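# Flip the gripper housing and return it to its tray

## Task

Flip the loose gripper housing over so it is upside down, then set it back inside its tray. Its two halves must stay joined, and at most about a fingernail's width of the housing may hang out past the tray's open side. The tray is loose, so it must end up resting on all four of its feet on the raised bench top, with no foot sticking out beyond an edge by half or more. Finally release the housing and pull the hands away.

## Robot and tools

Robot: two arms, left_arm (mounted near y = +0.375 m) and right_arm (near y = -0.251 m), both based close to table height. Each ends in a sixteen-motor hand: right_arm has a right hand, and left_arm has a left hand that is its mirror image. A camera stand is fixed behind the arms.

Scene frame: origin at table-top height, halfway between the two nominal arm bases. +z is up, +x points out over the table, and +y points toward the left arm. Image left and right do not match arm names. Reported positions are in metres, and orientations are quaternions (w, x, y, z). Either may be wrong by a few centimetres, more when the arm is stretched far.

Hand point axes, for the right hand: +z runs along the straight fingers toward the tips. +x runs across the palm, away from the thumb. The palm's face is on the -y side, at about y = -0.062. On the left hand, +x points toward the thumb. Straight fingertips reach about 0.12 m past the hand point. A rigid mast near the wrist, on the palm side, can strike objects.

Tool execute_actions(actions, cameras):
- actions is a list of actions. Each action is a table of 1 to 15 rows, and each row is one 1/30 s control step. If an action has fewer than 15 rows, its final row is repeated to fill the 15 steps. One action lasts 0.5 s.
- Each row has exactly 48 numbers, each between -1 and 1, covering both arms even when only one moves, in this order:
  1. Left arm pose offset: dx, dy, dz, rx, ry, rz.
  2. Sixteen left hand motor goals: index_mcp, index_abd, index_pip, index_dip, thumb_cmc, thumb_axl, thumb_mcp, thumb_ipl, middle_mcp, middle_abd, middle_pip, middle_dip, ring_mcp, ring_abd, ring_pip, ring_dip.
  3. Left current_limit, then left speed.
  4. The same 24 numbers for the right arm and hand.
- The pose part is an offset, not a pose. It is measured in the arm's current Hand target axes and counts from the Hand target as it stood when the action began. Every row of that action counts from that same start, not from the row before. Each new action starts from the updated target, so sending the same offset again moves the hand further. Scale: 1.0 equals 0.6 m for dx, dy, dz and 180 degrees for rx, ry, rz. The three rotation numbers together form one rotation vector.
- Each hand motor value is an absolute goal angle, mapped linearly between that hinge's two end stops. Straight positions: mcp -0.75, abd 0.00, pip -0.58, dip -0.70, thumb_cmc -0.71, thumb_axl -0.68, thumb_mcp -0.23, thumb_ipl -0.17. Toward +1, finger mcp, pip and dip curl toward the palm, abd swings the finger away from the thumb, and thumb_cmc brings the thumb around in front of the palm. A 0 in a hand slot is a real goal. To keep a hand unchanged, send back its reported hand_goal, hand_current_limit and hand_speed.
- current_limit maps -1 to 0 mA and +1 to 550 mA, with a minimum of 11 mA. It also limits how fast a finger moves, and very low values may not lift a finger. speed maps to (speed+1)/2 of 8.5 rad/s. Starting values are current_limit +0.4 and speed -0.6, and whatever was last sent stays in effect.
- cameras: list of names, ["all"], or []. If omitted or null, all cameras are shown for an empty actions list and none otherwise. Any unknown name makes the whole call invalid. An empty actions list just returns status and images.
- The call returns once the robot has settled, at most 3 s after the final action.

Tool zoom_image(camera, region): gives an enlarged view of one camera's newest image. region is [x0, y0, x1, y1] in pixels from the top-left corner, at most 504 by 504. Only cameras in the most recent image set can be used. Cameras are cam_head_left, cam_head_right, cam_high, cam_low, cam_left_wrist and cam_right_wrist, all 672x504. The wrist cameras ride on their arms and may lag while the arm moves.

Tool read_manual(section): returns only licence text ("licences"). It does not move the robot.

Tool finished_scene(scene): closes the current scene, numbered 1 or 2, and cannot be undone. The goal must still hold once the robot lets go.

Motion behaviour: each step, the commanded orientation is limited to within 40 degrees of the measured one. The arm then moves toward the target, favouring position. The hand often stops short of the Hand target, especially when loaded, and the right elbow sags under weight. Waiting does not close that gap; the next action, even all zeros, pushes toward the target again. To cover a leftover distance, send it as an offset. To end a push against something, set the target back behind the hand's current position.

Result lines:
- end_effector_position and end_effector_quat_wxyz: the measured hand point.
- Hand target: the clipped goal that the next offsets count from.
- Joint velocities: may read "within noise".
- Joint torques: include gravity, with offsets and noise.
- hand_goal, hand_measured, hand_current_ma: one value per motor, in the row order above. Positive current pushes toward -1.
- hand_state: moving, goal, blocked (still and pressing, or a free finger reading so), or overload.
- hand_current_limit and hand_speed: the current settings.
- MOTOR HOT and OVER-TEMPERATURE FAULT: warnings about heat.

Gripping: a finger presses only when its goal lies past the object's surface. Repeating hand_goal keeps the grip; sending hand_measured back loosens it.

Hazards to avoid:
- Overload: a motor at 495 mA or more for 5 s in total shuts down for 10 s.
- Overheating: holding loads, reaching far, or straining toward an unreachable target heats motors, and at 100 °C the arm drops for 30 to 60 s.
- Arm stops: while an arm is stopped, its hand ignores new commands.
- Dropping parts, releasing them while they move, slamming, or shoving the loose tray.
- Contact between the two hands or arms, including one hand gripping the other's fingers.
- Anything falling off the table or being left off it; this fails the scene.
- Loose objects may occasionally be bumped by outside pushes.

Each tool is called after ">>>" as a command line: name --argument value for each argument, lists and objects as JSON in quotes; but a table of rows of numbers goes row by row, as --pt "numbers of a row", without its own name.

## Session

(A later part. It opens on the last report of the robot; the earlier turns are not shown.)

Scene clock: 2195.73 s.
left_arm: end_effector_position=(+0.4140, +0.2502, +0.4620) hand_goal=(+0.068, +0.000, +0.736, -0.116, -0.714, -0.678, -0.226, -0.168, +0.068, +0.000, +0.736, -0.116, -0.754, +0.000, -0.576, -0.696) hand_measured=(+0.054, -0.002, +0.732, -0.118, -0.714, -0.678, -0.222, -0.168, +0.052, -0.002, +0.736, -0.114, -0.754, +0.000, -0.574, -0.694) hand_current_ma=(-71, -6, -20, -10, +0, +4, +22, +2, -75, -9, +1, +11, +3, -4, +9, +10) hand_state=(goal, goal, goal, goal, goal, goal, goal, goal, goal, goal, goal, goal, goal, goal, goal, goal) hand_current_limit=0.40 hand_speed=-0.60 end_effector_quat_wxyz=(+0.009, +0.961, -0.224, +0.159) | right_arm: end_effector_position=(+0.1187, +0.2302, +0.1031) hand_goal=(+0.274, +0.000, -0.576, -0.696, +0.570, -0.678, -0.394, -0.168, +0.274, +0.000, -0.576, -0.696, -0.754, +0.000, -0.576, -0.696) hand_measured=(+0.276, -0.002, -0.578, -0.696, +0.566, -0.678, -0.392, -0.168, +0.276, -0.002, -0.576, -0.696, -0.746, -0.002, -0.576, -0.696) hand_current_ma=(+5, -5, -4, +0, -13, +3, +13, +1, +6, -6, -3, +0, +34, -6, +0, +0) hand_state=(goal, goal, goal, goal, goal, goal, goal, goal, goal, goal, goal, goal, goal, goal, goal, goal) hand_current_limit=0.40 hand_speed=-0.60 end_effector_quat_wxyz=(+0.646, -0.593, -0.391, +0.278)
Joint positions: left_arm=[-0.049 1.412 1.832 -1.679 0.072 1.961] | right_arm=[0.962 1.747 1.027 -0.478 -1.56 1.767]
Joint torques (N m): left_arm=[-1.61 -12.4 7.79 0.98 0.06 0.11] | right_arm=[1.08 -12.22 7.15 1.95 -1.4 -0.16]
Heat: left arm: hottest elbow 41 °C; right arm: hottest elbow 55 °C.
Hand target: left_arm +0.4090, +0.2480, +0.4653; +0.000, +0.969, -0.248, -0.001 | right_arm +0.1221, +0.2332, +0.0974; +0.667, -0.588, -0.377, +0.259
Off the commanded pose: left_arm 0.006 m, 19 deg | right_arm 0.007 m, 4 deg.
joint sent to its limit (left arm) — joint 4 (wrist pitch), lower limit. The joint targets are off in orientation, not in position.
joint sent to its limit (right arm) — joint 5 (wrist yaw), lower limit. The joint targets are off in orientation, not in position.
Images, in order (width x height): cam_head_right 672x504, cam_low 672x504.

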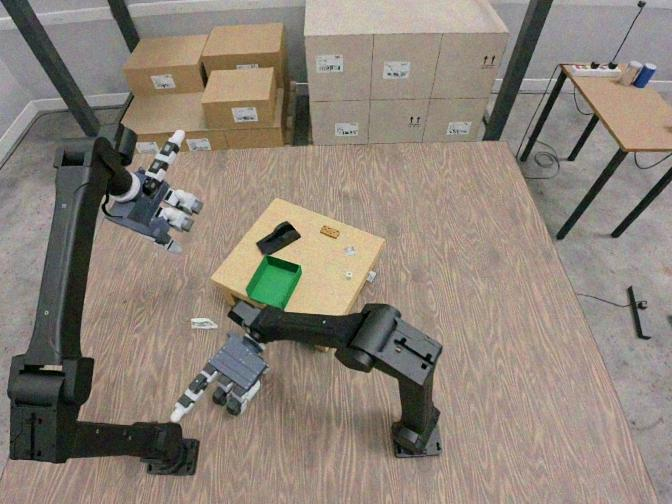

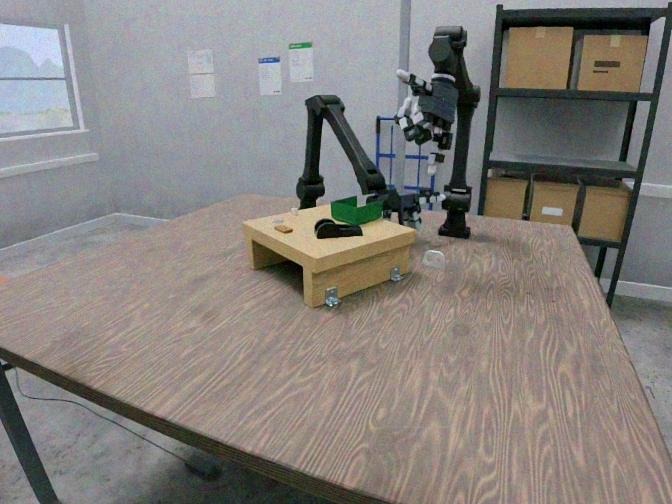

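>>> execute_actions --actions '[[[0,0,0,0,0,0,0.068,0,0.737,-0.116,-0.714,-0.678,-0.226,-0.168,0.068,0,0.737,-0.116,-0.754,0,-0.576,-0.696,0.4,-0.6,0,0.005,0,0,0,0,0.4,0,-0.576,-0.696,0.571,-0.678,-0.26,-0.168,0.4,0,-0.576,-0.696,-0.754,0,-0.576,-0.696,0.4,-0.7]],[[0,0,0,0,0,0,0.068,0,0.737,-0.116,-0.714,-0.678,-0.226,-0.168,0.068,0,0.737,-0.116,-0.754,0,-0.576,-0.696,0.4,-0.6,0,0,0,0,0,0,0.47,0,-0.576,-0.696,0.571,-0.678,-0.2,-0.168,0.47,0,-0.576,-0.696,-0.754,0,-0.576,-0.696,0.4,-0.7]],[[0,0,0,0,0,0,0.068,0,0.737,-0.116,-0.714,-0.678,-0.226,-0.168,0.068,0,0.737,-0.116,-0.754,0,-0.576,-0.696,0.4,-0.6,0,0,0,0,0,0,0.55,0,-0.576,-0.696,0.571,-0.678,-0.13,-0.168,0.55,0,-0.576,-0.696,-0.754,0,-0.576,-0.696,0.4,-0.7]],[[0,0,0,0,0,0,0.068,0,0.737,-0.116,-0.714,-0.678,-0.226,-0.168,0.068,0,0.737,-0.116,-0.754,0,-0.576,-0.696,0.4,-0.6,0,0,0,0,0,0,0.62,0,-0.576,-0.696,0.571,-0.678,-0.09,-0.168,0.62,0,-0.576,-0.696,-0.754,0,-0.576,-0.696,0.4,-0.7]]]' --cameras '["cam_head_left", "cam_head_right", "cam_low"]'

>>> zoom_image --camera "cam_head_right" --region '[180, 310, 290, 430]'

>>> zoom_image --camera "cam_low" --region '[370, 170, 450, 250]'

Scene clock: 2216.80 s.
left_arm: end_effector_position=(+0.4140, +0.2502, +0.4620) hand_goal=(+0.068, +0.000, +0.736, -0.116, -0.714, -0.678, -0.226, -0.168, +0.068, +0.000, +0.736, -0.116, -0.754, +0.000, -0.576, -0.696) hand_measured=(+0.054, -0.002, +0.732, -0.118, -0.714, -0.678, -0.222, -0.168, +0.052, -0.002, +0.736, -0.114, -0.754, +0.000, -0.574, -0.694) hand_current_ma=(-71, -6, -20, -10, +0, +4, +22, +2, -75, -9, +1, +11, +3, -4, +9, +10) hand_state=(goal, goal, goal, goal, goal, goal, goal, goal, goal, goal, goal, goal, goal, goal, goal, goal) hand_current_limit=0.40 hand_speed=-0.60 end_effector_quat_wxyz=(+0.009, +0.961, -0.224, +0.159) | right_arm: end_effector_position=(+0.1193, +0.2310, +0.1012) hand_goal=(+0.620, +0.000, -0.576, -0.696, +0.570, -0.678, -0.090, -0.168, +0.620, +0.000, -0.576, -0.696, -0.754, +0.000, -0.576, -0.696) hand_measured=(+0.616, -0.002, -0.578, -0.698, +0.568, -0.678, -0.094, -0.170, +0.616, -0.002, -0.576, -0.696, -0.746, -0.002, -0.576, -0.696) hand_current_ma=(-14, -6, -10, -10, -5, +3, -18, -13, -16, -6, -3, +0, +34, -6, +0, +0) hand_state=(goal, goal, goal, goal, goal, goal, goal, goal, goal, goal, goal, goal, goal, goal, goal, goal) hand_current_limit=0.40 hand_speed=-0.70 end_effector_quat_wxyz=(+0.647, -0.593, -0.392, +0.277)
Joint positions: left_arm=[-0.049 1.412 1.832 -1.679 0.072 1.961] | right_arm=[0.962 1.752 1.027 -0.47 -1.56 1.767]
Joint torques (N m): left_arm=[-1.32 -12.63 7.73 0.95 0.07 0.11] | right_arm=[0.56 -12.28 7.05 2.19 -1.38 -0.13]
Heat: left arm: hottest elbow 41 °C; right arm: hottest elbow 54 °C.
Hand target: left_arm +0.4090, +0.2480, +0.4653; +0.000, +0.969, -0.248, -0.001 | right_arm +0.1224, +0.2337, +0.0945; +0.667, -0.588, -0.377, +0.259
Off the commanded pose: left_arm 0.006 m, 19 deg | right_arm 0.008 m, 4 deg.
joint sent to its limit (left arm) — joint 4 (wrist pitch), lower limit. The joint targets are off in orientation, not in position.
joint sent to its limit (right arm) — joint 5 (wrist yaw), lower limit. The joint targets are off in orientation, not in position.
pose unreachable (right arm): on one or more control steps of this call, first in action 0 (counted from 0), this arm could not follow its commanded pose, so it was not sent that pose on those steps. It may still have moved: this result reports where it is.
cause: moving toward the commanded pose would bring a part of the arm too close to another arm (a part of this arm just beyond joint 6 (wrist roll) and a part of the left arm just beyond its joint 2 (shoulder), where that arm would come to rest).
Images, in order (width x height): cam_head_left 672x504, cam_head_right 672x504, cam_low 672x504.

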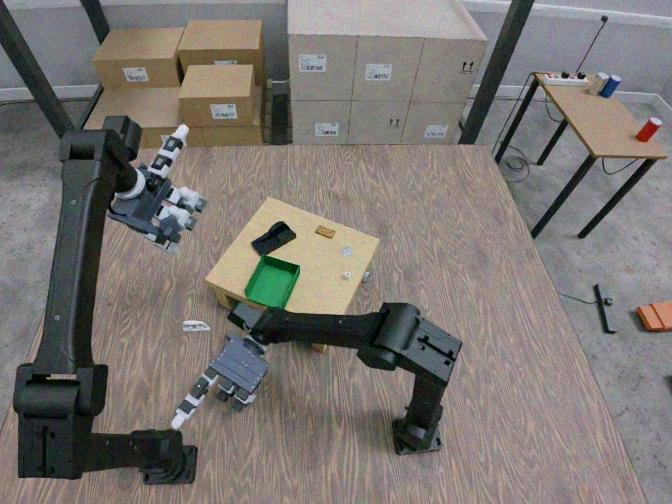

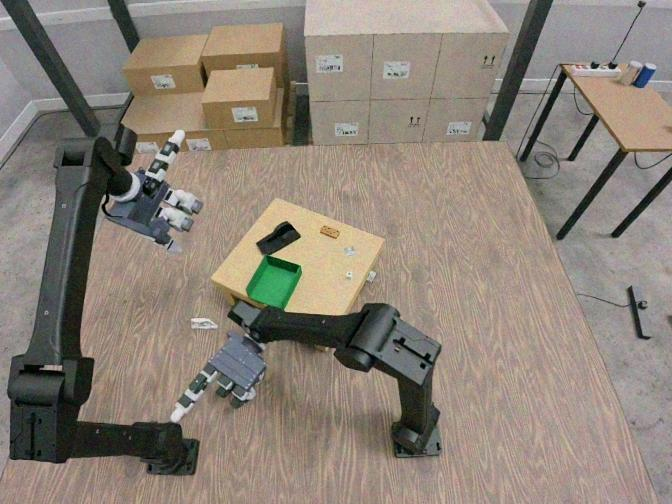

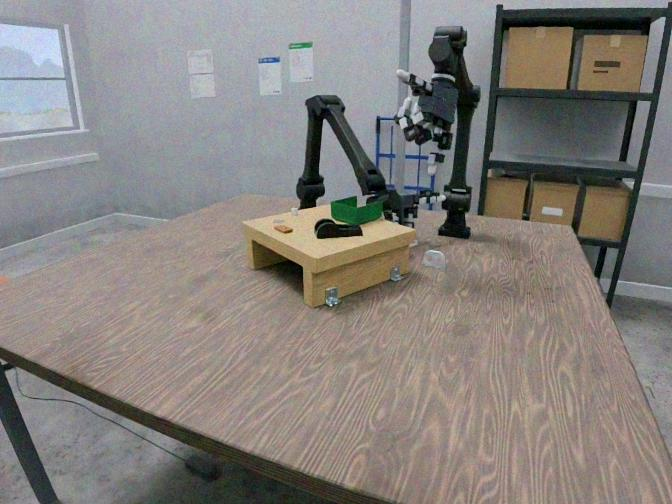

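Scaled by 4.200 from the camera's 672x504 image, which has a finer 960x720 frame.

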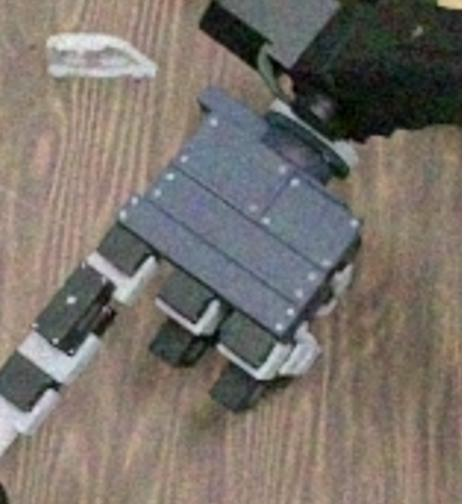

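Scaled by 6.300 from the camera's 672x504 image, which has a finer 960x720 frame.

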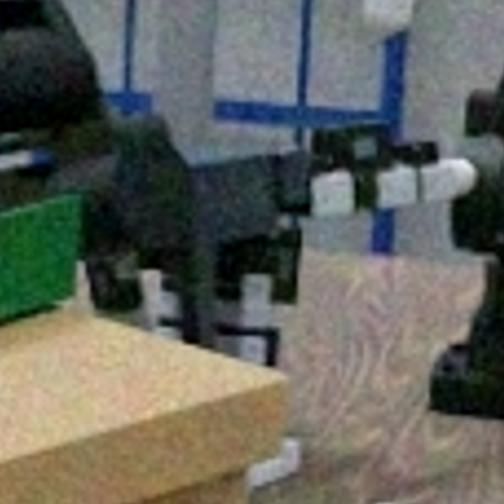

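>>> execute_actions --actions '[[[0,0,0,0,0,0,0.068,0,0.737,-0.116,-0.714,-0.678,-0.226,-0.168,0.068,0,0.737,-0.116,-0.754,0,-0.576,-0.696,0.4,-0.6,0,0,0,0,0,0,0.274,0,-0.576,-0.696,0.571,-0.678,-0.393,-0.168,0.274,0,-0.576,-0.696,0.068,0,0.737,-0.116,0.4,-0.6]],[[0,0,0,0,0,0,0.068,0,0.737,-0.116,-0.714,-0.678,-0.226,-0.168,0.068,0,0.737,-0.116,-0.754,0,-0.576,-0.696,0.4,-0.6,0,0,0,0,0,0,0.274,0,-0.576,-0.696,0.571,-0.678,-0.393,-0.168,0.274,0,-0.576,-0.696,0.068,0,0.737,-0.116,0.4,-0.6]],[[0,0,0,0,0,0,0.068,0,0.737,-0.116,-0.714,-0.678,-0.226,-0.168,0.068,0,0.737,-0.116,-0.754,0,-0.576,-0.696,0.4,-0.6,-0.004,0.0167,0.006,0,0,0,0.274,0,-0.576,-0.696,0.571,-0.678,-0.393,-0.168,0.274,0,-0.576,-0.696,0.068,0,0.737,-0.116,0.4,-0.6]]]' --cameras '["cam_head_left", "cam_head_right", "cam_low"]'

>>> zoom_image --camera "cam_head_right" --region '[180, 310, 290, 430]'

>>> zoom_image --camera "cam_head_left" --region '[180, 310, 290, 430]'

>>> zoom_image --camera "cam_low" --region '[370, 170, 450, 250]'

Scene clock: 2238.77 s.
left_arm: end_effector_position=(+0.4140, +0.2502, +0.4620) hand_goal=(+0.068, +0.000, +0.736, -0.116, -0.714, -0.678, -0.226, -0.168, +0.068, +0.000, +0.736, -0.116, -0.754, +0.000, -0.576, -0.696) hand_measured=(+0.054, -0.002, +0.732, -0.118, -0.714, -0.678, -0.222, -0.168, +0.052, -0.002, +0.736, -0.114, -0.754, +0.000, -0.574, -0.694) hand_current_ma=(-71, -6, -20, -10, +0, +4, +22, +2, -75, -9, +1, +11, +3, -4, +9, +10) hand_state=(goal, goal, goal, goal, goal, goal, goal, goal, goal, goal, goal, goal, goal, goal, goal, goal) hand_current_limit=0.40 hand_speed=-0.60 end_effector_quat_wxyz=(+0.009, +0.961, -0.224, +0.159) | right_arm: end_effector_position=(+0.1204, +0.2328, +0.0901) hand_goal=(+0.274, +0.000, -0.576, -0.696, +0.570, -0.678, -0.394, -0.168, +0.274, +0.000, -0.576, -0.696, +0.068, +0.000, +0.736, -0.116) hand_measured=(+0.282, -0.002, -0.578, -0.698, +0.568, -0.678, -0.390, -0.170, +0.284, -0.002, -0.576, -0.696, +0.068, -0.002, +0.728, -0.120) hand_current_ma=(+38, -6, -7, -10, -5, +3, +21, -10, +44, -6, -3, +0, +3, -6, -33, -16) hand_state=(goal, goal, goal, goal, goal, goal, goal, goal, goal, goal, goal, goal, goal, goal, goal, goal) hand_current_limit=0.40 hand_speed=-0.60 end_effector_quat_wxyz=(+0.647, -0.593, -0.391, +0.277)
Joint positions: left_arm=[-0.049 1.412 1.832 -1.679 0.072 1.961] | right_arm=[0.962 1.778 1.027 -0.45 -1.56 1.762]
Joint torques (N m): left_arm=[-1.32 -12.51 7.76 0.84 0.08 0.13] | right_arm=[1.32 -13.04 6.8 2.13 -1.39 -0.18]
Heat: left arm: hottest elbow 40 °C; right arm: hottest elbow 53 °C.
Hand target: left_arm +0.4090, +0.2480, +0.4653; +0.000, +0.969, -0.248, -0.001 | right_arm +0.1191, +0.2357, +0.0844; +0.667, -0.588, -0.377, +0.259
Off the commanded pose: left_arm 0.006 m, 19 deg | right_arm 0.007 m, 4 deg.
joint sent to its limit (left arm) — joint 4 (wrist pitch), lower limit. The joint targets are off in orientation, not in position.
joint sent to its limit (right arm) — joint 5 (wrist yaw), lower limit. The joint targets are off in orientation, not in position.
pose unreachable (right arm): on one or more control steps of this call, first in action 0 (counted from 0), this arm could not follow its commanded pose, so it was not sent that pose on those steps. It may still have moved: this result reports where it is.
cause: moving toward the commanded pose would bring a part of the arm too close to another arm (a part of this arm just beyond joint 6 (wrist roll) and a part of the left arm just beyond its joint 2 (shoulder), where that arm would come to rest).
Images, in order (width x height): cam_head_left 672x504, cam_head_right 672x504, cam_low 672x504.

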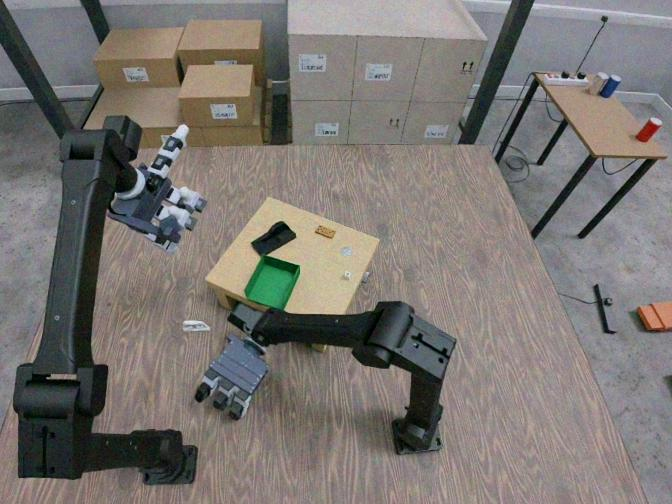

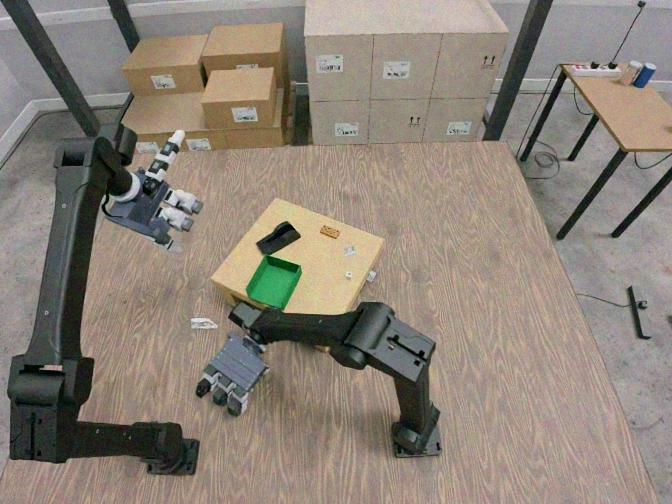

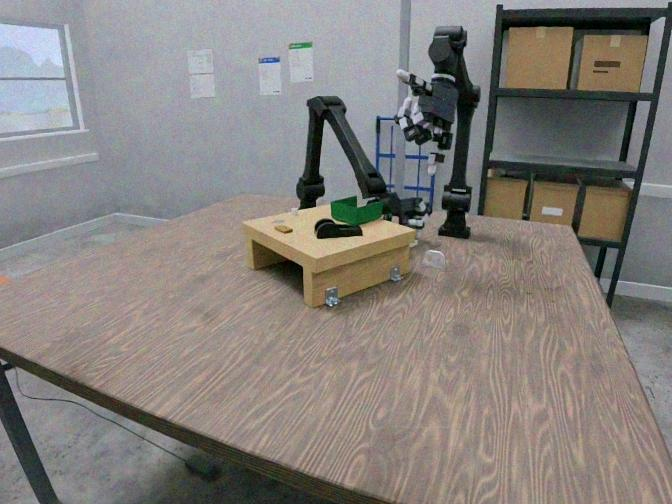

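Scaled by 4.200 from the camera's 672x504 image, which has a finer 960x720 frame.

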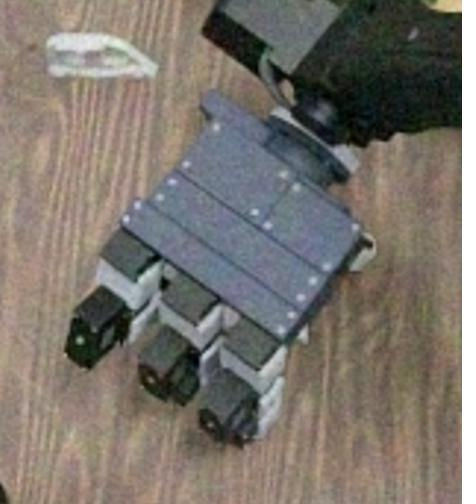

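Scaled by 4.200 from the camera's 672x504 image, which has a finer 960x720 frame.

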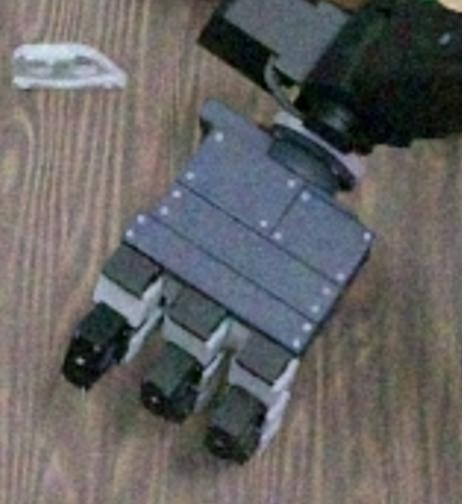

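Scaled by 6.300 from the camera's 672x504 image, which has a finer 960x720 frame.

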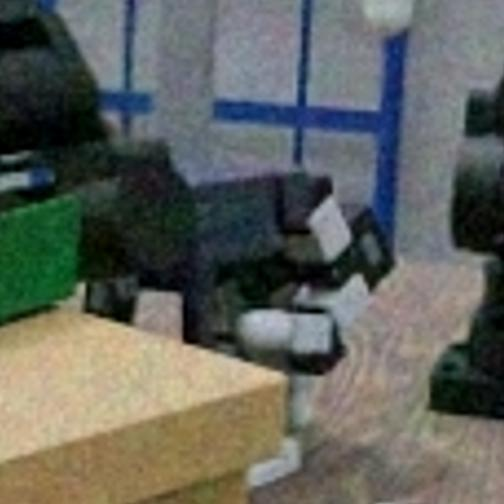

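>>> execute_actions --actions '[[[0,0,0,0,0,0,0.068,0,0.737,-0.116,-0.714,-0.678,-0.226,-0.168,0.068,0,0.737,-0.116,-0.754,0,-0.576,-0.696,0.4,-0.6,0,-0.003,0,0,0,0,0.38,0,-0.576,-0.696,0.571,-0.678,-0.3,-0.168,0.38,0,-0.576,-0.696,0.068,0,0.737,-0.116,0.4,-0.7]],[[0,0,0,0,0,0,0.068,0,0.737,-0.116,-0.714,-0.678,-0.226,-0.168,0.068,0,0.737,-0.116,-0.754,0,-0.576,-0.696,0.4,-0.6,0,0,0,0,0,0,0.46,0,-0.576,-0.696,0.571,-0.678,-0.22,-0.168,0.46,0,-0.576,-0.696,0.068,0,0.737,-0.116,0.4,-0.7]],[[0,0,0,0,0,0,0.068,0,0.737,-0.116,-0.714,-0.678,-0.226,-0.168,0.068,0,0.737,-0.116,-0.754,0,-0.576,-0.696,0.4,-0.6,0,0,0,0,0,0,0.53,0,-0.576,-0.696,0.571,-0.678,-0.16,-0.168,0.53,0,-0.576,-0.696,0.068,0,0.737,-0.116,0.4,-0.7]],[[0,0,0,0,0,0,0.068,0,0.737,-0.116,-0.714,-0.678,-0.226,-0.168,0.068,0,0.737,-0.116,-0.754,0,-0.576,-0.696,0.4,-0.6,0,0,0,0,0,0,0.6,0,-0.576,-0.696,0.571,-0.678,-0.1,-0.168,0.6,0,-0.576,-0.696,0.068,0,0.737,-0.116,0.4,-0.7]]]' --cameras '["cam_head_right"]'

>>> zoom_image --camera "cam_head_right" --region '[180, 310, 290, 430]'

Scene clock: 2260.90 s.
left_arm: end_effector_position=(+0.4140, +0.2502, +0.4620) hand_goal=(+0.068, +0.000, +0.736, -0.116, -0.714, -0.678, -0.226, -0.168, +0.068, +0.000, +0.736, -0.116, -0.754, +0.000, -0.576, -0.696) hand_measured=(+0.054, -0.002, +0.732, -0.118, -0.714, -0.678, -0.222, -0.168, +0.052, -0.002, +0.736, -0.114, -0.754, +0.000, -0.574, -0.694) hand_current_ma=(-71, -6, -20, -10, +0, +4, +22, +2, -75, -9, +1, +11, +3, -4, +9, +10) hand_state=(goal, goal, goal, goal, goal, goal, goal, goal, goal, goal, goal, goal, goal, goal, goal, goal) hand_current_limit=0.40 hand_speed=-0.60 end_effector_quat_wxyz=(+0.009, +0.961, -0.224, +0.159) | right_arm: end_effector_position=(+0.1208, +0.2326, +0.0904) hand_goal=(+0.600, +0.000, -0.576, -0.696, +0.570, -0.678, -0.100, -0.168, +0.600, +0.000, -0.576, -0.696, +0.068, +0.000, +0.736, -0.116) hand_measured=(+0.596, +0.000, -0.580, -0.698, +0.568, -0.678, -0.334, -0.186, +0.596, -0.002, -0.576, -0.696, +0.068, -0.002, +0.728, -0.120) hand_current_ma=(-13, -1, -12, -10, -5, +3, -385, -105, -20, -6, -3, +0, +3, -6, -33, -16) hand_state=(goal, goal, goal, goal, goal, goal, blocked, goal, goal, goal, goal, goal, goal, goal, goal, goal) hand_current_limit=0.40 hand_speed=-0.70 end_effector_quat_wxyz=(+0.647, -0.593, -0.391, +0.277)
Joint positions: left_arm=[-0.049 1.412 1.832 -1.679 0.072 1.961] | right_arm=[0.961 1.778 1.027 -0.45 -1.562 1.762]
Joint torques (N m): left_arm=[-1.44 -12.4 7.83 0.94 0.09 0.11] | right_arm=[1.2 -13.16 6.58 1.87 -1.2 -0.13]
Heat: left arm: hottest elbow 40 °C; right arm: hottest elbow 51 °C.
Hand target: left_arm +0.4090, +0.2480, +0.4653; +0.000, +0.969, -0.248, -0.001 | right_arm +0.1190, +0.2354, +0.0861; +0.667, -0.588, -0.377, +0.259
Off the commanded pose: left_arm 0.006 m, 19 deg | right_arm 0.005 m, 4 deg.
joint sent to its limit (left arm) — joint 4 (wrist pitch), lower limit. The joint targets are off in orientation, not in position.
joint sent to its limit (right arm) — joint 5 (wrist yaw), lower limit. The joint targets are off in orientation, not in position.
Images, in order (width x height): cam_head_right 672x504.

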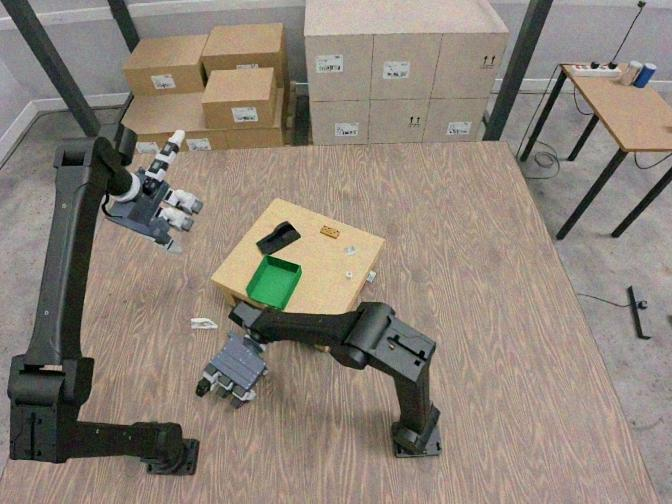

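Scaled by 4.200 from the camera's 672x504 image, which has a finer 960x720 frame.

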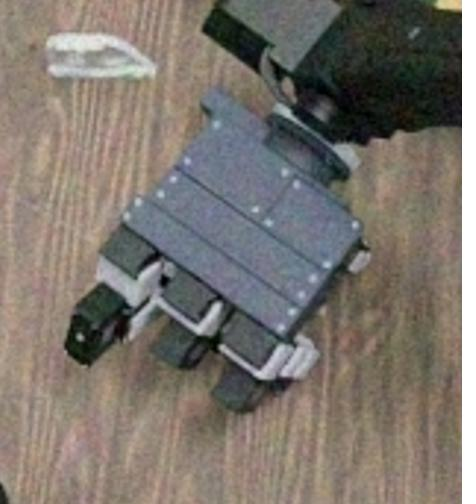

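>>> execute_actions --actions '[[[0,0,0,0,0,0,0.068,0,0.737,-0.116,-0.714,-0.678,-0.226,-0.168,0.068,0,0.737,-0.116,-0.754,0,-0.576,-0.696,0.4,-0.6,0,-0.012,0,0,0,0,0.4,0,-0.576,-0.696,0.571,-0.678,-0.42,-0.1,0.4,0,-0.576,-0.696,0.068,0,0.737,-0.116,0.4,-0.6]],[[0,0,0,0,0,0,0.068,0,0.737,-0.116,-0.714,-0.678,-0.226,-0.168,0.068,0,0.737,-0.116,-0.754,0,-0.576,-0.696,0.4,-0.6,0,-0.003,0,0,0,0,0.5,0,-0.576,-0.696,0.571,-0.678,-0.36,-0.1,0.5,0,-0.576,-0.696,0.068,0,0.737,-0.116,0.2,-0.7]],[[0,0,0,0,0,0,0.068,0,0.737,-0.116,-0.714,-0.678,-0.226,-0.168,0.068,0,0.737,-0.116,-0.754,0,-0.576,-0.696,0.4,-0.6,0,0,0,0,0,0,0.6,0,-0.576,-0.696,0.571,-0.678,-0.3,-0.1,0.6,0,-0.576,-0.696,0.068,0,0.737,-0.116,0.2,-0.7]],[[0,0,0,0,0,0,0.068,0,0.737,-0.116,-0.714,-0.678,-0.226,-0.168,0.068,0,0.737,-0.116,-0.754,0,-0.576,-0.696,0.4,-0.6,0,0,0,0,0,0,0.7,0,-0.576,-0.696,0.571,-0.678,-0.24,-0.1,0.7,0,-0.576,-0.696,0.068,0,0.737,-0.116,0.2,-0.7]]]' --cameras '["cam_head_right", "cam_low"]'

>>> zoom_image --camera "cam_head_right" --region '[180, 310, 290, 430]'

Scene clock: 2276.80 s.
left_arm: end_effector_position=(+0.4140, +0.2502, +0.4620) hand_goal=(+0.068, +0.000, +0.736, -0.116, -0.714, -0.678, -0.226, -0.168, +0.068, +0.000, +0.736, -0.116, -0.754, +0.000, -0.576, -0.696) hand_measured=(+0.054, -0.002, +0.732, -0.118, -0.714, -0.678, -0.222, -0.168, +0.052, -0.002, +0.736, -0.114, -0.754, +0.000, -0.574, -0.694) hand_current_ma=(-71, -6, -20, -10, +0, +4, +22, +2, -75, -9, +1, +11, +3, -4, +9, +10) hand_state=(goal, goal, goal, goal, goal, goal, goal, goal, goal, goal, goal, goal, goal, goal, goal, goal) hand_current_limit=0.40 hand_speed=-0.60 end_effector_quat_wxyz=(+0.009, +0.961, -0.224, +0.159) | right_arm: end_effector_position=(+0.1208, +0.2326, +0.0904) hand_goal=(+0.700, +0.000, -0.576, -0.696, +0.570, -0.678, -0.240, -0.100, +0.700, +0.000, -0.576, -0.696, +0.068, +0.000, +0.736, -0.116) hand_measured=(+0.696, +0.000, -0.578, -0.698, +0.570, -0.678, -0.374, -0.114, +0.694, -0.002, -0.576, -0.696, +0.068, -0.002, +0.728, -0.120) hand_current_ma=(-21, +0, -10, -6, -2, +3, -330, -81, -26, -6, -3, +0, +3, -6, -33, -16) hand_state=(goal, goal, goal, goal, goal, goal, blocked, goal, goal, goal, goal, goal, goal, goal, goal, goal) hand_current_limit=0.20 hand_speed=-0.70 end_effector_quat_wxyz=(+0.647, -0.593, -0.391, +0.277)
Joint positions: left_arm=[-0.049 1.412 1.832 -1.679 0.072 1.961] | right_arm=[0.961 1.778 1.027 -0.45 -1.562 1.762]
Joint torques (N m): left_arm=[-1.32 -12.45 7.79 0.87 0.06 0.13] | right_arm=[1.08 -15.15 6.53 1.55 -1.16 -0.06]
Heat: left arm: hottest elbow 40 °C; right arm: hottest elbow 51 °C.
Hand target: left_arm +0.4090, +0.2480, +0.4653; +0.000, +0.969, -0.248, -0.001 | right_arm +0.1180, +0.2338, +0.0948; +0.667, -0.588, -0.377, +0.259
Off the commanded pose: left_arm 0.006 m, 19 deg | right_arm 0.005 m, 4 deg.
joint sent to its limit (left arm) — joint 4 (wrist pitch), lower limit. The joint targets are off in orientation, not in position.
joint sent to its limit (right arm) — joint 5 (wrist yaw), lower limit. The joint targets are off in orientation, not in position.
Images, in order (width x height): cam_head_right 672x504, cam_low 672x504.

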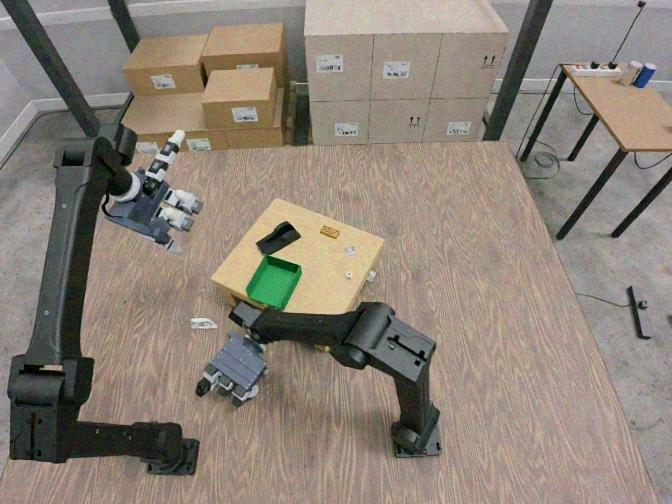

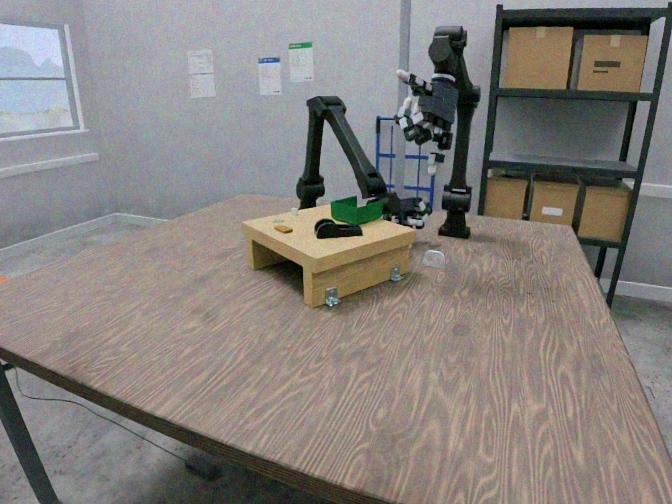

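Scaled by 4.200 from the camera's 672x504 image, which has a finer 960x720 frame.

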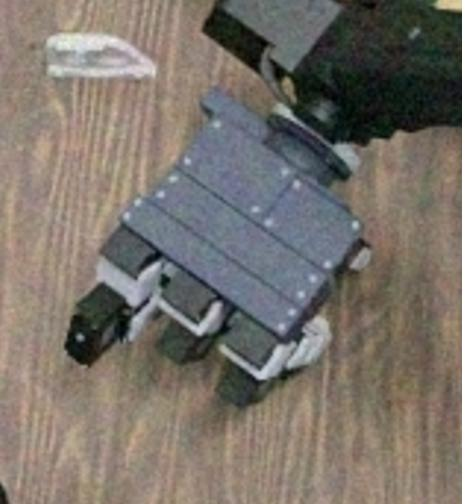

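>>> execute_actions --actions '[[[0,0,0,0,0,0,0.068,0,0.737,-0.116,-0.714,-0.678,-0.226,-0.168,0.068,0,0.737,-0.116,-0.754,0,-0.576,-0.696,0.4,-0.6,0,-0.06,0,0,0,0,0.274,0,-0.576,-0.696,0.571,-0.678,-0.42,-0.1,0.274,0,-0.576,-0.696,0.068,0,0.737,-0.116,0.4,-0.6]],[[0,0,0,0,0,0,0.068,0,0.737,-0.116,-0.714,-0.678,-0.226,-0.168,0.068,0,0.737,-0.116,-0.754,0,-0.576,-0.696,0.4,-0.6,0,-0.08,0,0,0,0,0.274,0,-0.576,-0.696,0.571,-0.678,-0.42,-0.1,0.274,0,-0.576,-0.696,0.068,0,0.737,-0.116,0.4,-0.6]],[[0,0,0,0,0,0,0.068,0,0.737,-0.116,-0.714,-0.678,-0.226,-0.168,0.068,0,0.737,-0.116,-0.754,0,-0.576,-0.696,0.4,-0.6,0.05,-0.1,0,0,0,0,0.274,0,-0.576,-0.696,0.571,-0.678,-0.42,-0.1,0.274,0,-0.576,-0.696,0.068,0,0.737,-0.116,0.4,-0.6]],[[0,0,0,0,0,0,0.068,0,0.737,-0.116,-0.714,-0.678,-0.226,-0.168,0.068,0,0.737,-0.116,-0.754,0,-0.576,-0.696,0.4,-0.6,0.12,-0.05,0,0,0,0,0.274,0,-0.576,-0.696,0.571,-0.678,-0.42,-0.1,0.274,0,-0.576,-0.696,0.068,0,0.737,-0.116,0.4,-0.6]],[[0,0,0,0,0,0,0.068,0,0.737,-0.116,-0.714,-0.678,-0.226,-0.168,0.068,0,0.737,-0.116,-0.754,0,-0.576,-0.696,0.4,-0.6,0.12,0,0,0,0,0,0.274,0,-0.576,-0.696,0.571,-0.678,-0.42,-0.1,0.274,0,-0.576,-0.696,0.068,0,0.737,-0.116,0.4,-0.6]]]' --cameras '["cam_head_left", "cam_head_right", "cam_low"]'

>>> zoom_image --camera "cam_head_left" --region '[170, 290, 300, 420]'

Scene clock: 2291.77 s.
left_arm: end_effector_position=(+0.4140, +0.2502, +0.4620) hand_goal=(+0.068, +0.000, +0.736, -0.116, -0.714, -0.678, -0.226, -0.168, +0.068, +0.000, +0.736, -0.116, -0.754, +0.000, -0.576, -0.696) hand_measured=(+0.054, -0.002, +0.732, -0.118, -0.714, -0.678, -0.222, -0.168, +0.052, -0.002, +0.736, -0.114, -0.754, +0.000, -0.574, -0.694) hand_current_ma=(-71, -6, -20, -10, +0, +4, +22, +2, -75, -9, +1, +11, +3, -4, +9, +10) hand_state=(goal, goal, goal, goal, goal, goal, goal, goal, goal, goal, goal, goal, goal, goal, goal, goal) hand_current_limit=0.40 hand_speed=-0.60 end_effector_quat_wxyz=(+0.009, +0.961, -0.224, +0.159) | right_arm: end_effector_position=(+0.1531, +0.2735, +0.2766) hand_goal=(+0.274, +0.000, -0.576, -0.696, +0.570, -0.678, -0.420, -0.100, +0.274, +0.000, -0.576, -0.696, +0.068, +0.000, +0.736, -0.116) hand_measured=(+0.282, +0.000, -0.578, -0.698, +0.568, -0.678, -0.416, -0.102, +0.284, -0.002, -0.576, -0.696, +0.068, -0.002, +0.728, -0.120) hand_current_ma=(+35, +0, -6, -6, -5, +3, +18, -11, +41, -6, -3, +0, +3, -6, -31, -16) hand_state=(goal, goal, goal, goal, goal, goal, goal, goal, goal, goal, goal, goal, goal, goal, goal, goal) hand_current_limit=0.40 hand_speed=-0.60 end_effector_quat_wxyz=(+0.654, -0.588, -0.396, +0.263)
Joint positions: left_arm=[-0.049 1.412 1.832 -1.679 0.072 1.961] | right_arm=[0.951 1.611 1.332 -0.604 -1.562 2.049]
Joint torques (N m): left_arm=[-1.38 -12.34 7.84 0.92 0.07 0.12] | right_arm=[1.26 -15.27 9.69 1.58 -1.02 -0.04]
Heat: left arm: hottest elbow 40 °C; right arm: hottest elbow 51 °C.
Hand target: left_arm +0.4090, +0.2480, +0.4653; +0.000, +0.969, -0.248, -0.001 | right_arm +0.1527, +0.2737, +0.2818; +0.658, -0.582, -0.403, +0.258 (last step not sent: back at the drive's target)
Off the commanded pose: left_arm 0.006 m, 19 deg | right_arm 0.086 m, 3 deg.
joint sent to its limit (left arm) — joint 4 (wrist pitch), lower limit. The joint targets are off in orientation, not in position.
pose unreachable (right arm): on one or more control steps of this call, first in action 4 (counted from 0), this arm could not follow its commanded pose, so it was not sent that pose on those steps. It may still have moved: this result reports where it is.
cause: moving toward the commanded pose would bring a part of the arm too close to another arm (a part of this arm just beyond joint 4 (wrist pitch) and a part of the left arm just beyond its joint 6 (wrist roll), 48 mm apart when this arm was first held).
Images, in order (width x height): cam_head_left 672x504, cam_head_right 672x504, cam_low 672x504.

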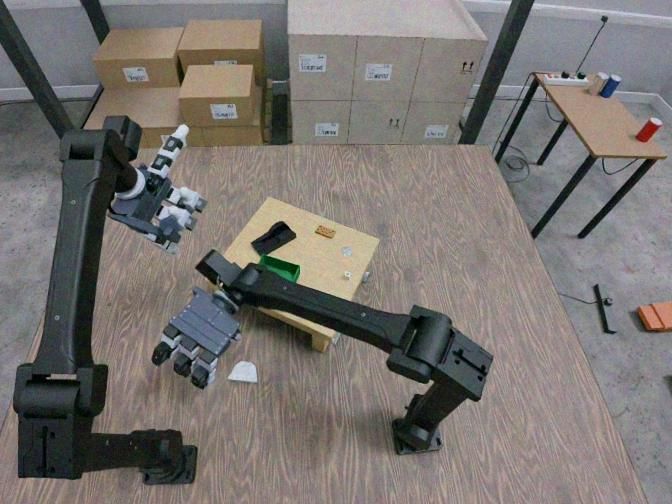

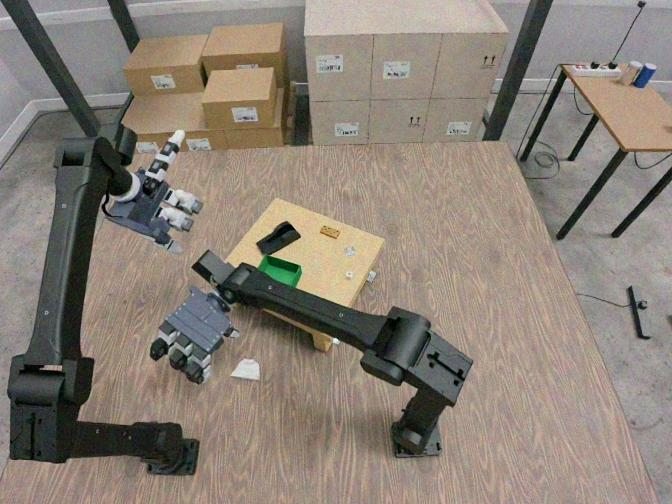

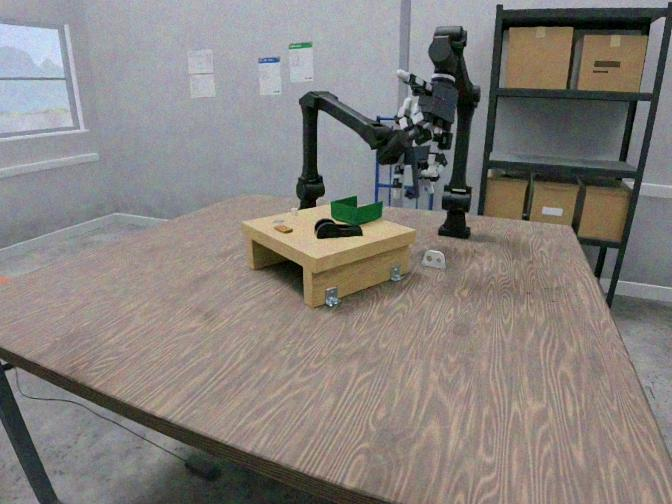

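Scaled by 3.877 from the camera's 672x504 image, which has a finer 960x720 frame.

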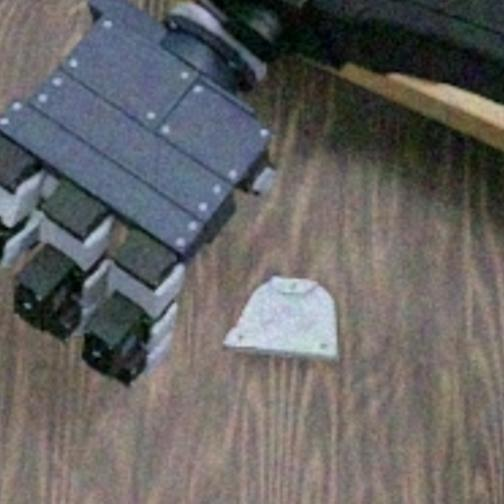

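>>> execute_actions --actions '[[[-0.101,-0.0524,0,0,0,0,-0.754,0,-0.576,-0.696,-0.714,-0.678,-0.226,-0.168,-0.754,0,-0.576,-0.696,-0.754,0,-0.576,-0.696,0.4,-0.6,0,0,0,0,0,0,0.274,0,-0.576,-0.696,0.571,-0.678,-0.42,-0.1,0.274,0,-0.576,-0.696,0.068,0,0.737,-0.116,0.4,-0.6]],[[-0.101,-0.0524,0,0,0,0,-0.754,0,-0.576,-0.696,-0.714,-0.678,-0.226,-0.168,-0.754,0,-0.576,-0.696,-0.754,0,-0.576,-0.696,0.4,-0.6,-0.0192,-0.0443,-0.0685,-0.125,0,0,0.274,0,-0.576,-0.696,0.571,-0.678,-0.42,-0.1,0.274,0,-0.576,-0.696,0.068,0,0.737,-0.116,0.4,-0.6]],[[-0.101,-0.0524,0,0,0,0,-0.754,0,-0.576,-0.696,-0.714,-0.678,-0.226,-0.168,-0.754,0,-0.576,-0.696,-0.754,0,-0.576,-0.696,0.4,-0.6,-0.0192,-0.0148,-0.0803,-0.125,0,0,0.274,0,-0.576,-0.696,0.571,-0.678,-0.42,-0.1,0.274,0,-0.576,-0.696,0.068,0,0.737,-0.116,0.4,-0.6]],[[0,0,0,0,0,0,-0.754,0,-0.576,-0.696,-0.714,-0.678,-0.226,-0.168,-0.754,0,-0.576,-0.696,-0.754,0,-0.576,-0.696,0.4,-0.6,-0.0192,0.0172,-0.0798,-0.125,0,0,0.274,0,-0.576,-0.696,0.571,-0.678,-0.42,-0.1,0.274,0,-0.576,-0.696,0.068,0,0.737,-0.116,0.4,-0.6]],[[0,0,0,0,0,0,-0.754,0,-0.576,-0.696,-0.714,-0.678,-0.226,-0.168,-0.754,0,-0.576,-0.696,-0.754,0,-0.576,-0.696,0.4,-0.6,-0.0192,0.0463,-0.0672,-0.125,0,0,0.274,0,-0.576,-0.696,0.571,-0.678,-0.42,-0.1,0.274,0,-0.576,-0.696,0.068,0,0.737,-0.116,0.4,-0.6]],[[0,0,0,0,0,0,-0.754,0,-0.576,-0.696,-0.714,-0.678,-0.226,-0.168,-0.754,0,-0.576,-0.696,-0.754,0,-0.576,-0.696,0.4,-0.6,-0.0192,0.0685,-0.0443,0,0,0,0.274,0,-0.576,-0.696,0.571,-0.678,-0.42,-0.1,0.274,0,-0.576,-0.696,0.068,0,0.737,-0.116,0.4,-0.6]],[[0,0,0,0,0,0,-0.754,0,-0.576,-0.696,-0.714,-0.678,-0.226,-0.168,-0.754,0,-0.576,-0.696,-0.754,0,-0.576,-0.696,0.4,-0.6,-0.0192,0.0685,-0.0443,0,0,0,0.274,0,-0.576,-0.696,0.571,-0.678,-0.42,-0.1,0.274,0,-0.576,-0.696,0.068,0,0.737,-0.116,0.4,-0.6]]]' --cameras '["cam_head_left", "cam_low"]'

Scene clock: 2545.17 s.
left_arm: end_effector_position=(+0.2971, +0.4198, +0.4653) hand_goal=(-0.754, +0.000, -0.576, -0.696, -0.714, -0.678, -0.226, -0.168, -0.754, +0.000, -0.576, -0.696, -0.754, +0.000, -0.576, -0.696) hand_measured=(-0.752, +0.000, -0.572, -0.694, -0.714, -0.678, -0.222, -0.168, -0.750, +0.000, -0.574, -0.694, -0.750, +0.000, -0.574, -0.694) hand_current_ma=(+12, -3, +13, +10, +4, +4, +22, +2, +14, -3, +13, +10, +15, -2, +8, +10) hand_state=(goal, goal, goal, goal, goal, goal, goal, goal, goal, goal, goal, goal, goal, goal, goal, goal) hand_current_limit=0.40 hand_speed=-0.60 end_effector_quat_wxyz=(-0.113, +0.977, -0.068, +0.167) | right_arm: end_effector_position=(+0.2967, +0.0464, +0.3972) hand_goal=(+0.274, +0.000, -0.576, -0.696, +0.570, -0.678, -0.420, -0.100, +0.274, +0.000, -0.576, -0.696, +0.068, +0.000, +0.736, -0.116) hand_measured=(+0.266, +0.000, -0.578, -0.698, +0.570, -0.678, -0.416, -0.100, +0.264, -0.002, -0.578, -0.696, +0.062, -0.002, +0.730, -0.120) hand_current_ma=(-39, +0, -7, -6, -4, +3, +22, -3, -46, -5, -5, +0, -26, -6, -21, -12) hand_state=(goal, goal, goal, goal, goal, goal, goal, goal, goal, goal, goal, goal, goal, goal, goal, goal) hand_current_limit=0.40 hand_speed=-0.60 end_effector_quat_wxyz=(-0.041, +0.883, +0.460, +0.082)
Joint positions: left_arm=[0.384 1.075 1.585 -1.679 -0.058 2.098] | right_arm=[0.984 1.387 1.672 -1.673 0.012 1.624]
Joint torques (N m): left_arm=[-1.08 -6.24 7.72 1.22 -0.11 0.15] | right_arm=[0.5 -11.63 13.91 0.28 0.06 -0.24]
Heat: left arm: hottest elbow 40 °C; right arm: hottest elbow 58 °C.
Hand target: left_arm +0.2947, +0.4180, +0.4656; +0.000, +0.969, -0.248, +0.000 | right_arm +0.2993, +0.0500, +0.4217; -0.054, +0.876, +0.467, +0.103
Off the commanded pose: left_arm 0.003 m, 31 deg | right_arm 0.025 m, 3 deg.
joint sent to its limit (left arm) — joint 4 (wrist pitch), lower limit; joint 6 (wrist roll), upper limit. The joint targets are off in orientation, not in position.
joint sent to its limit (right arm) — joint 4 (wrist pitch), lower limit. The joint targets still meet the commanded pose.
Images, in order (width x height): cam_head_left 672x504, cam_low 672x504.

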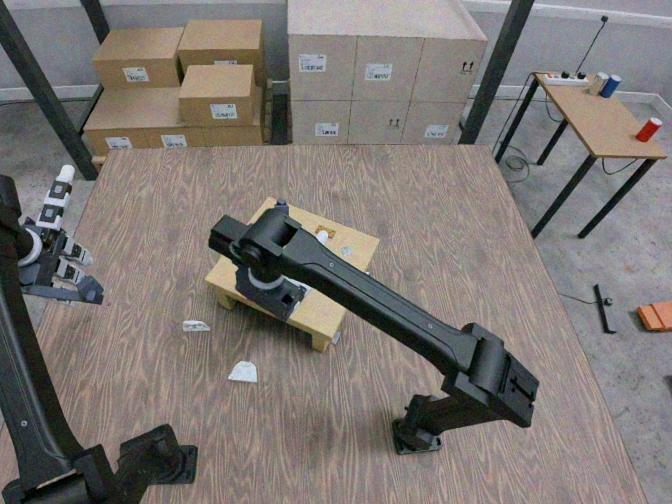

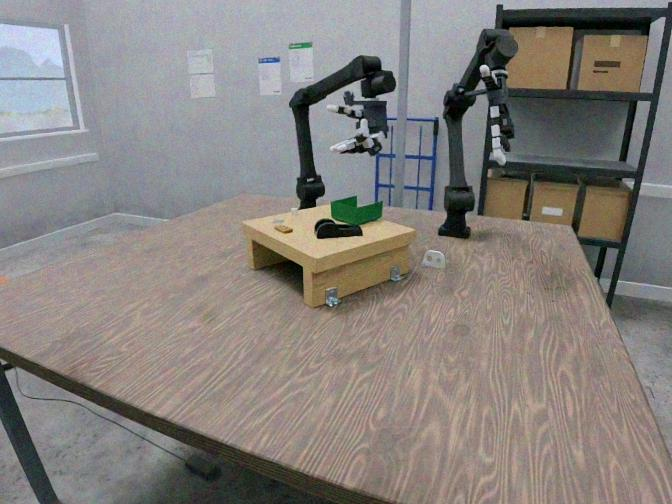

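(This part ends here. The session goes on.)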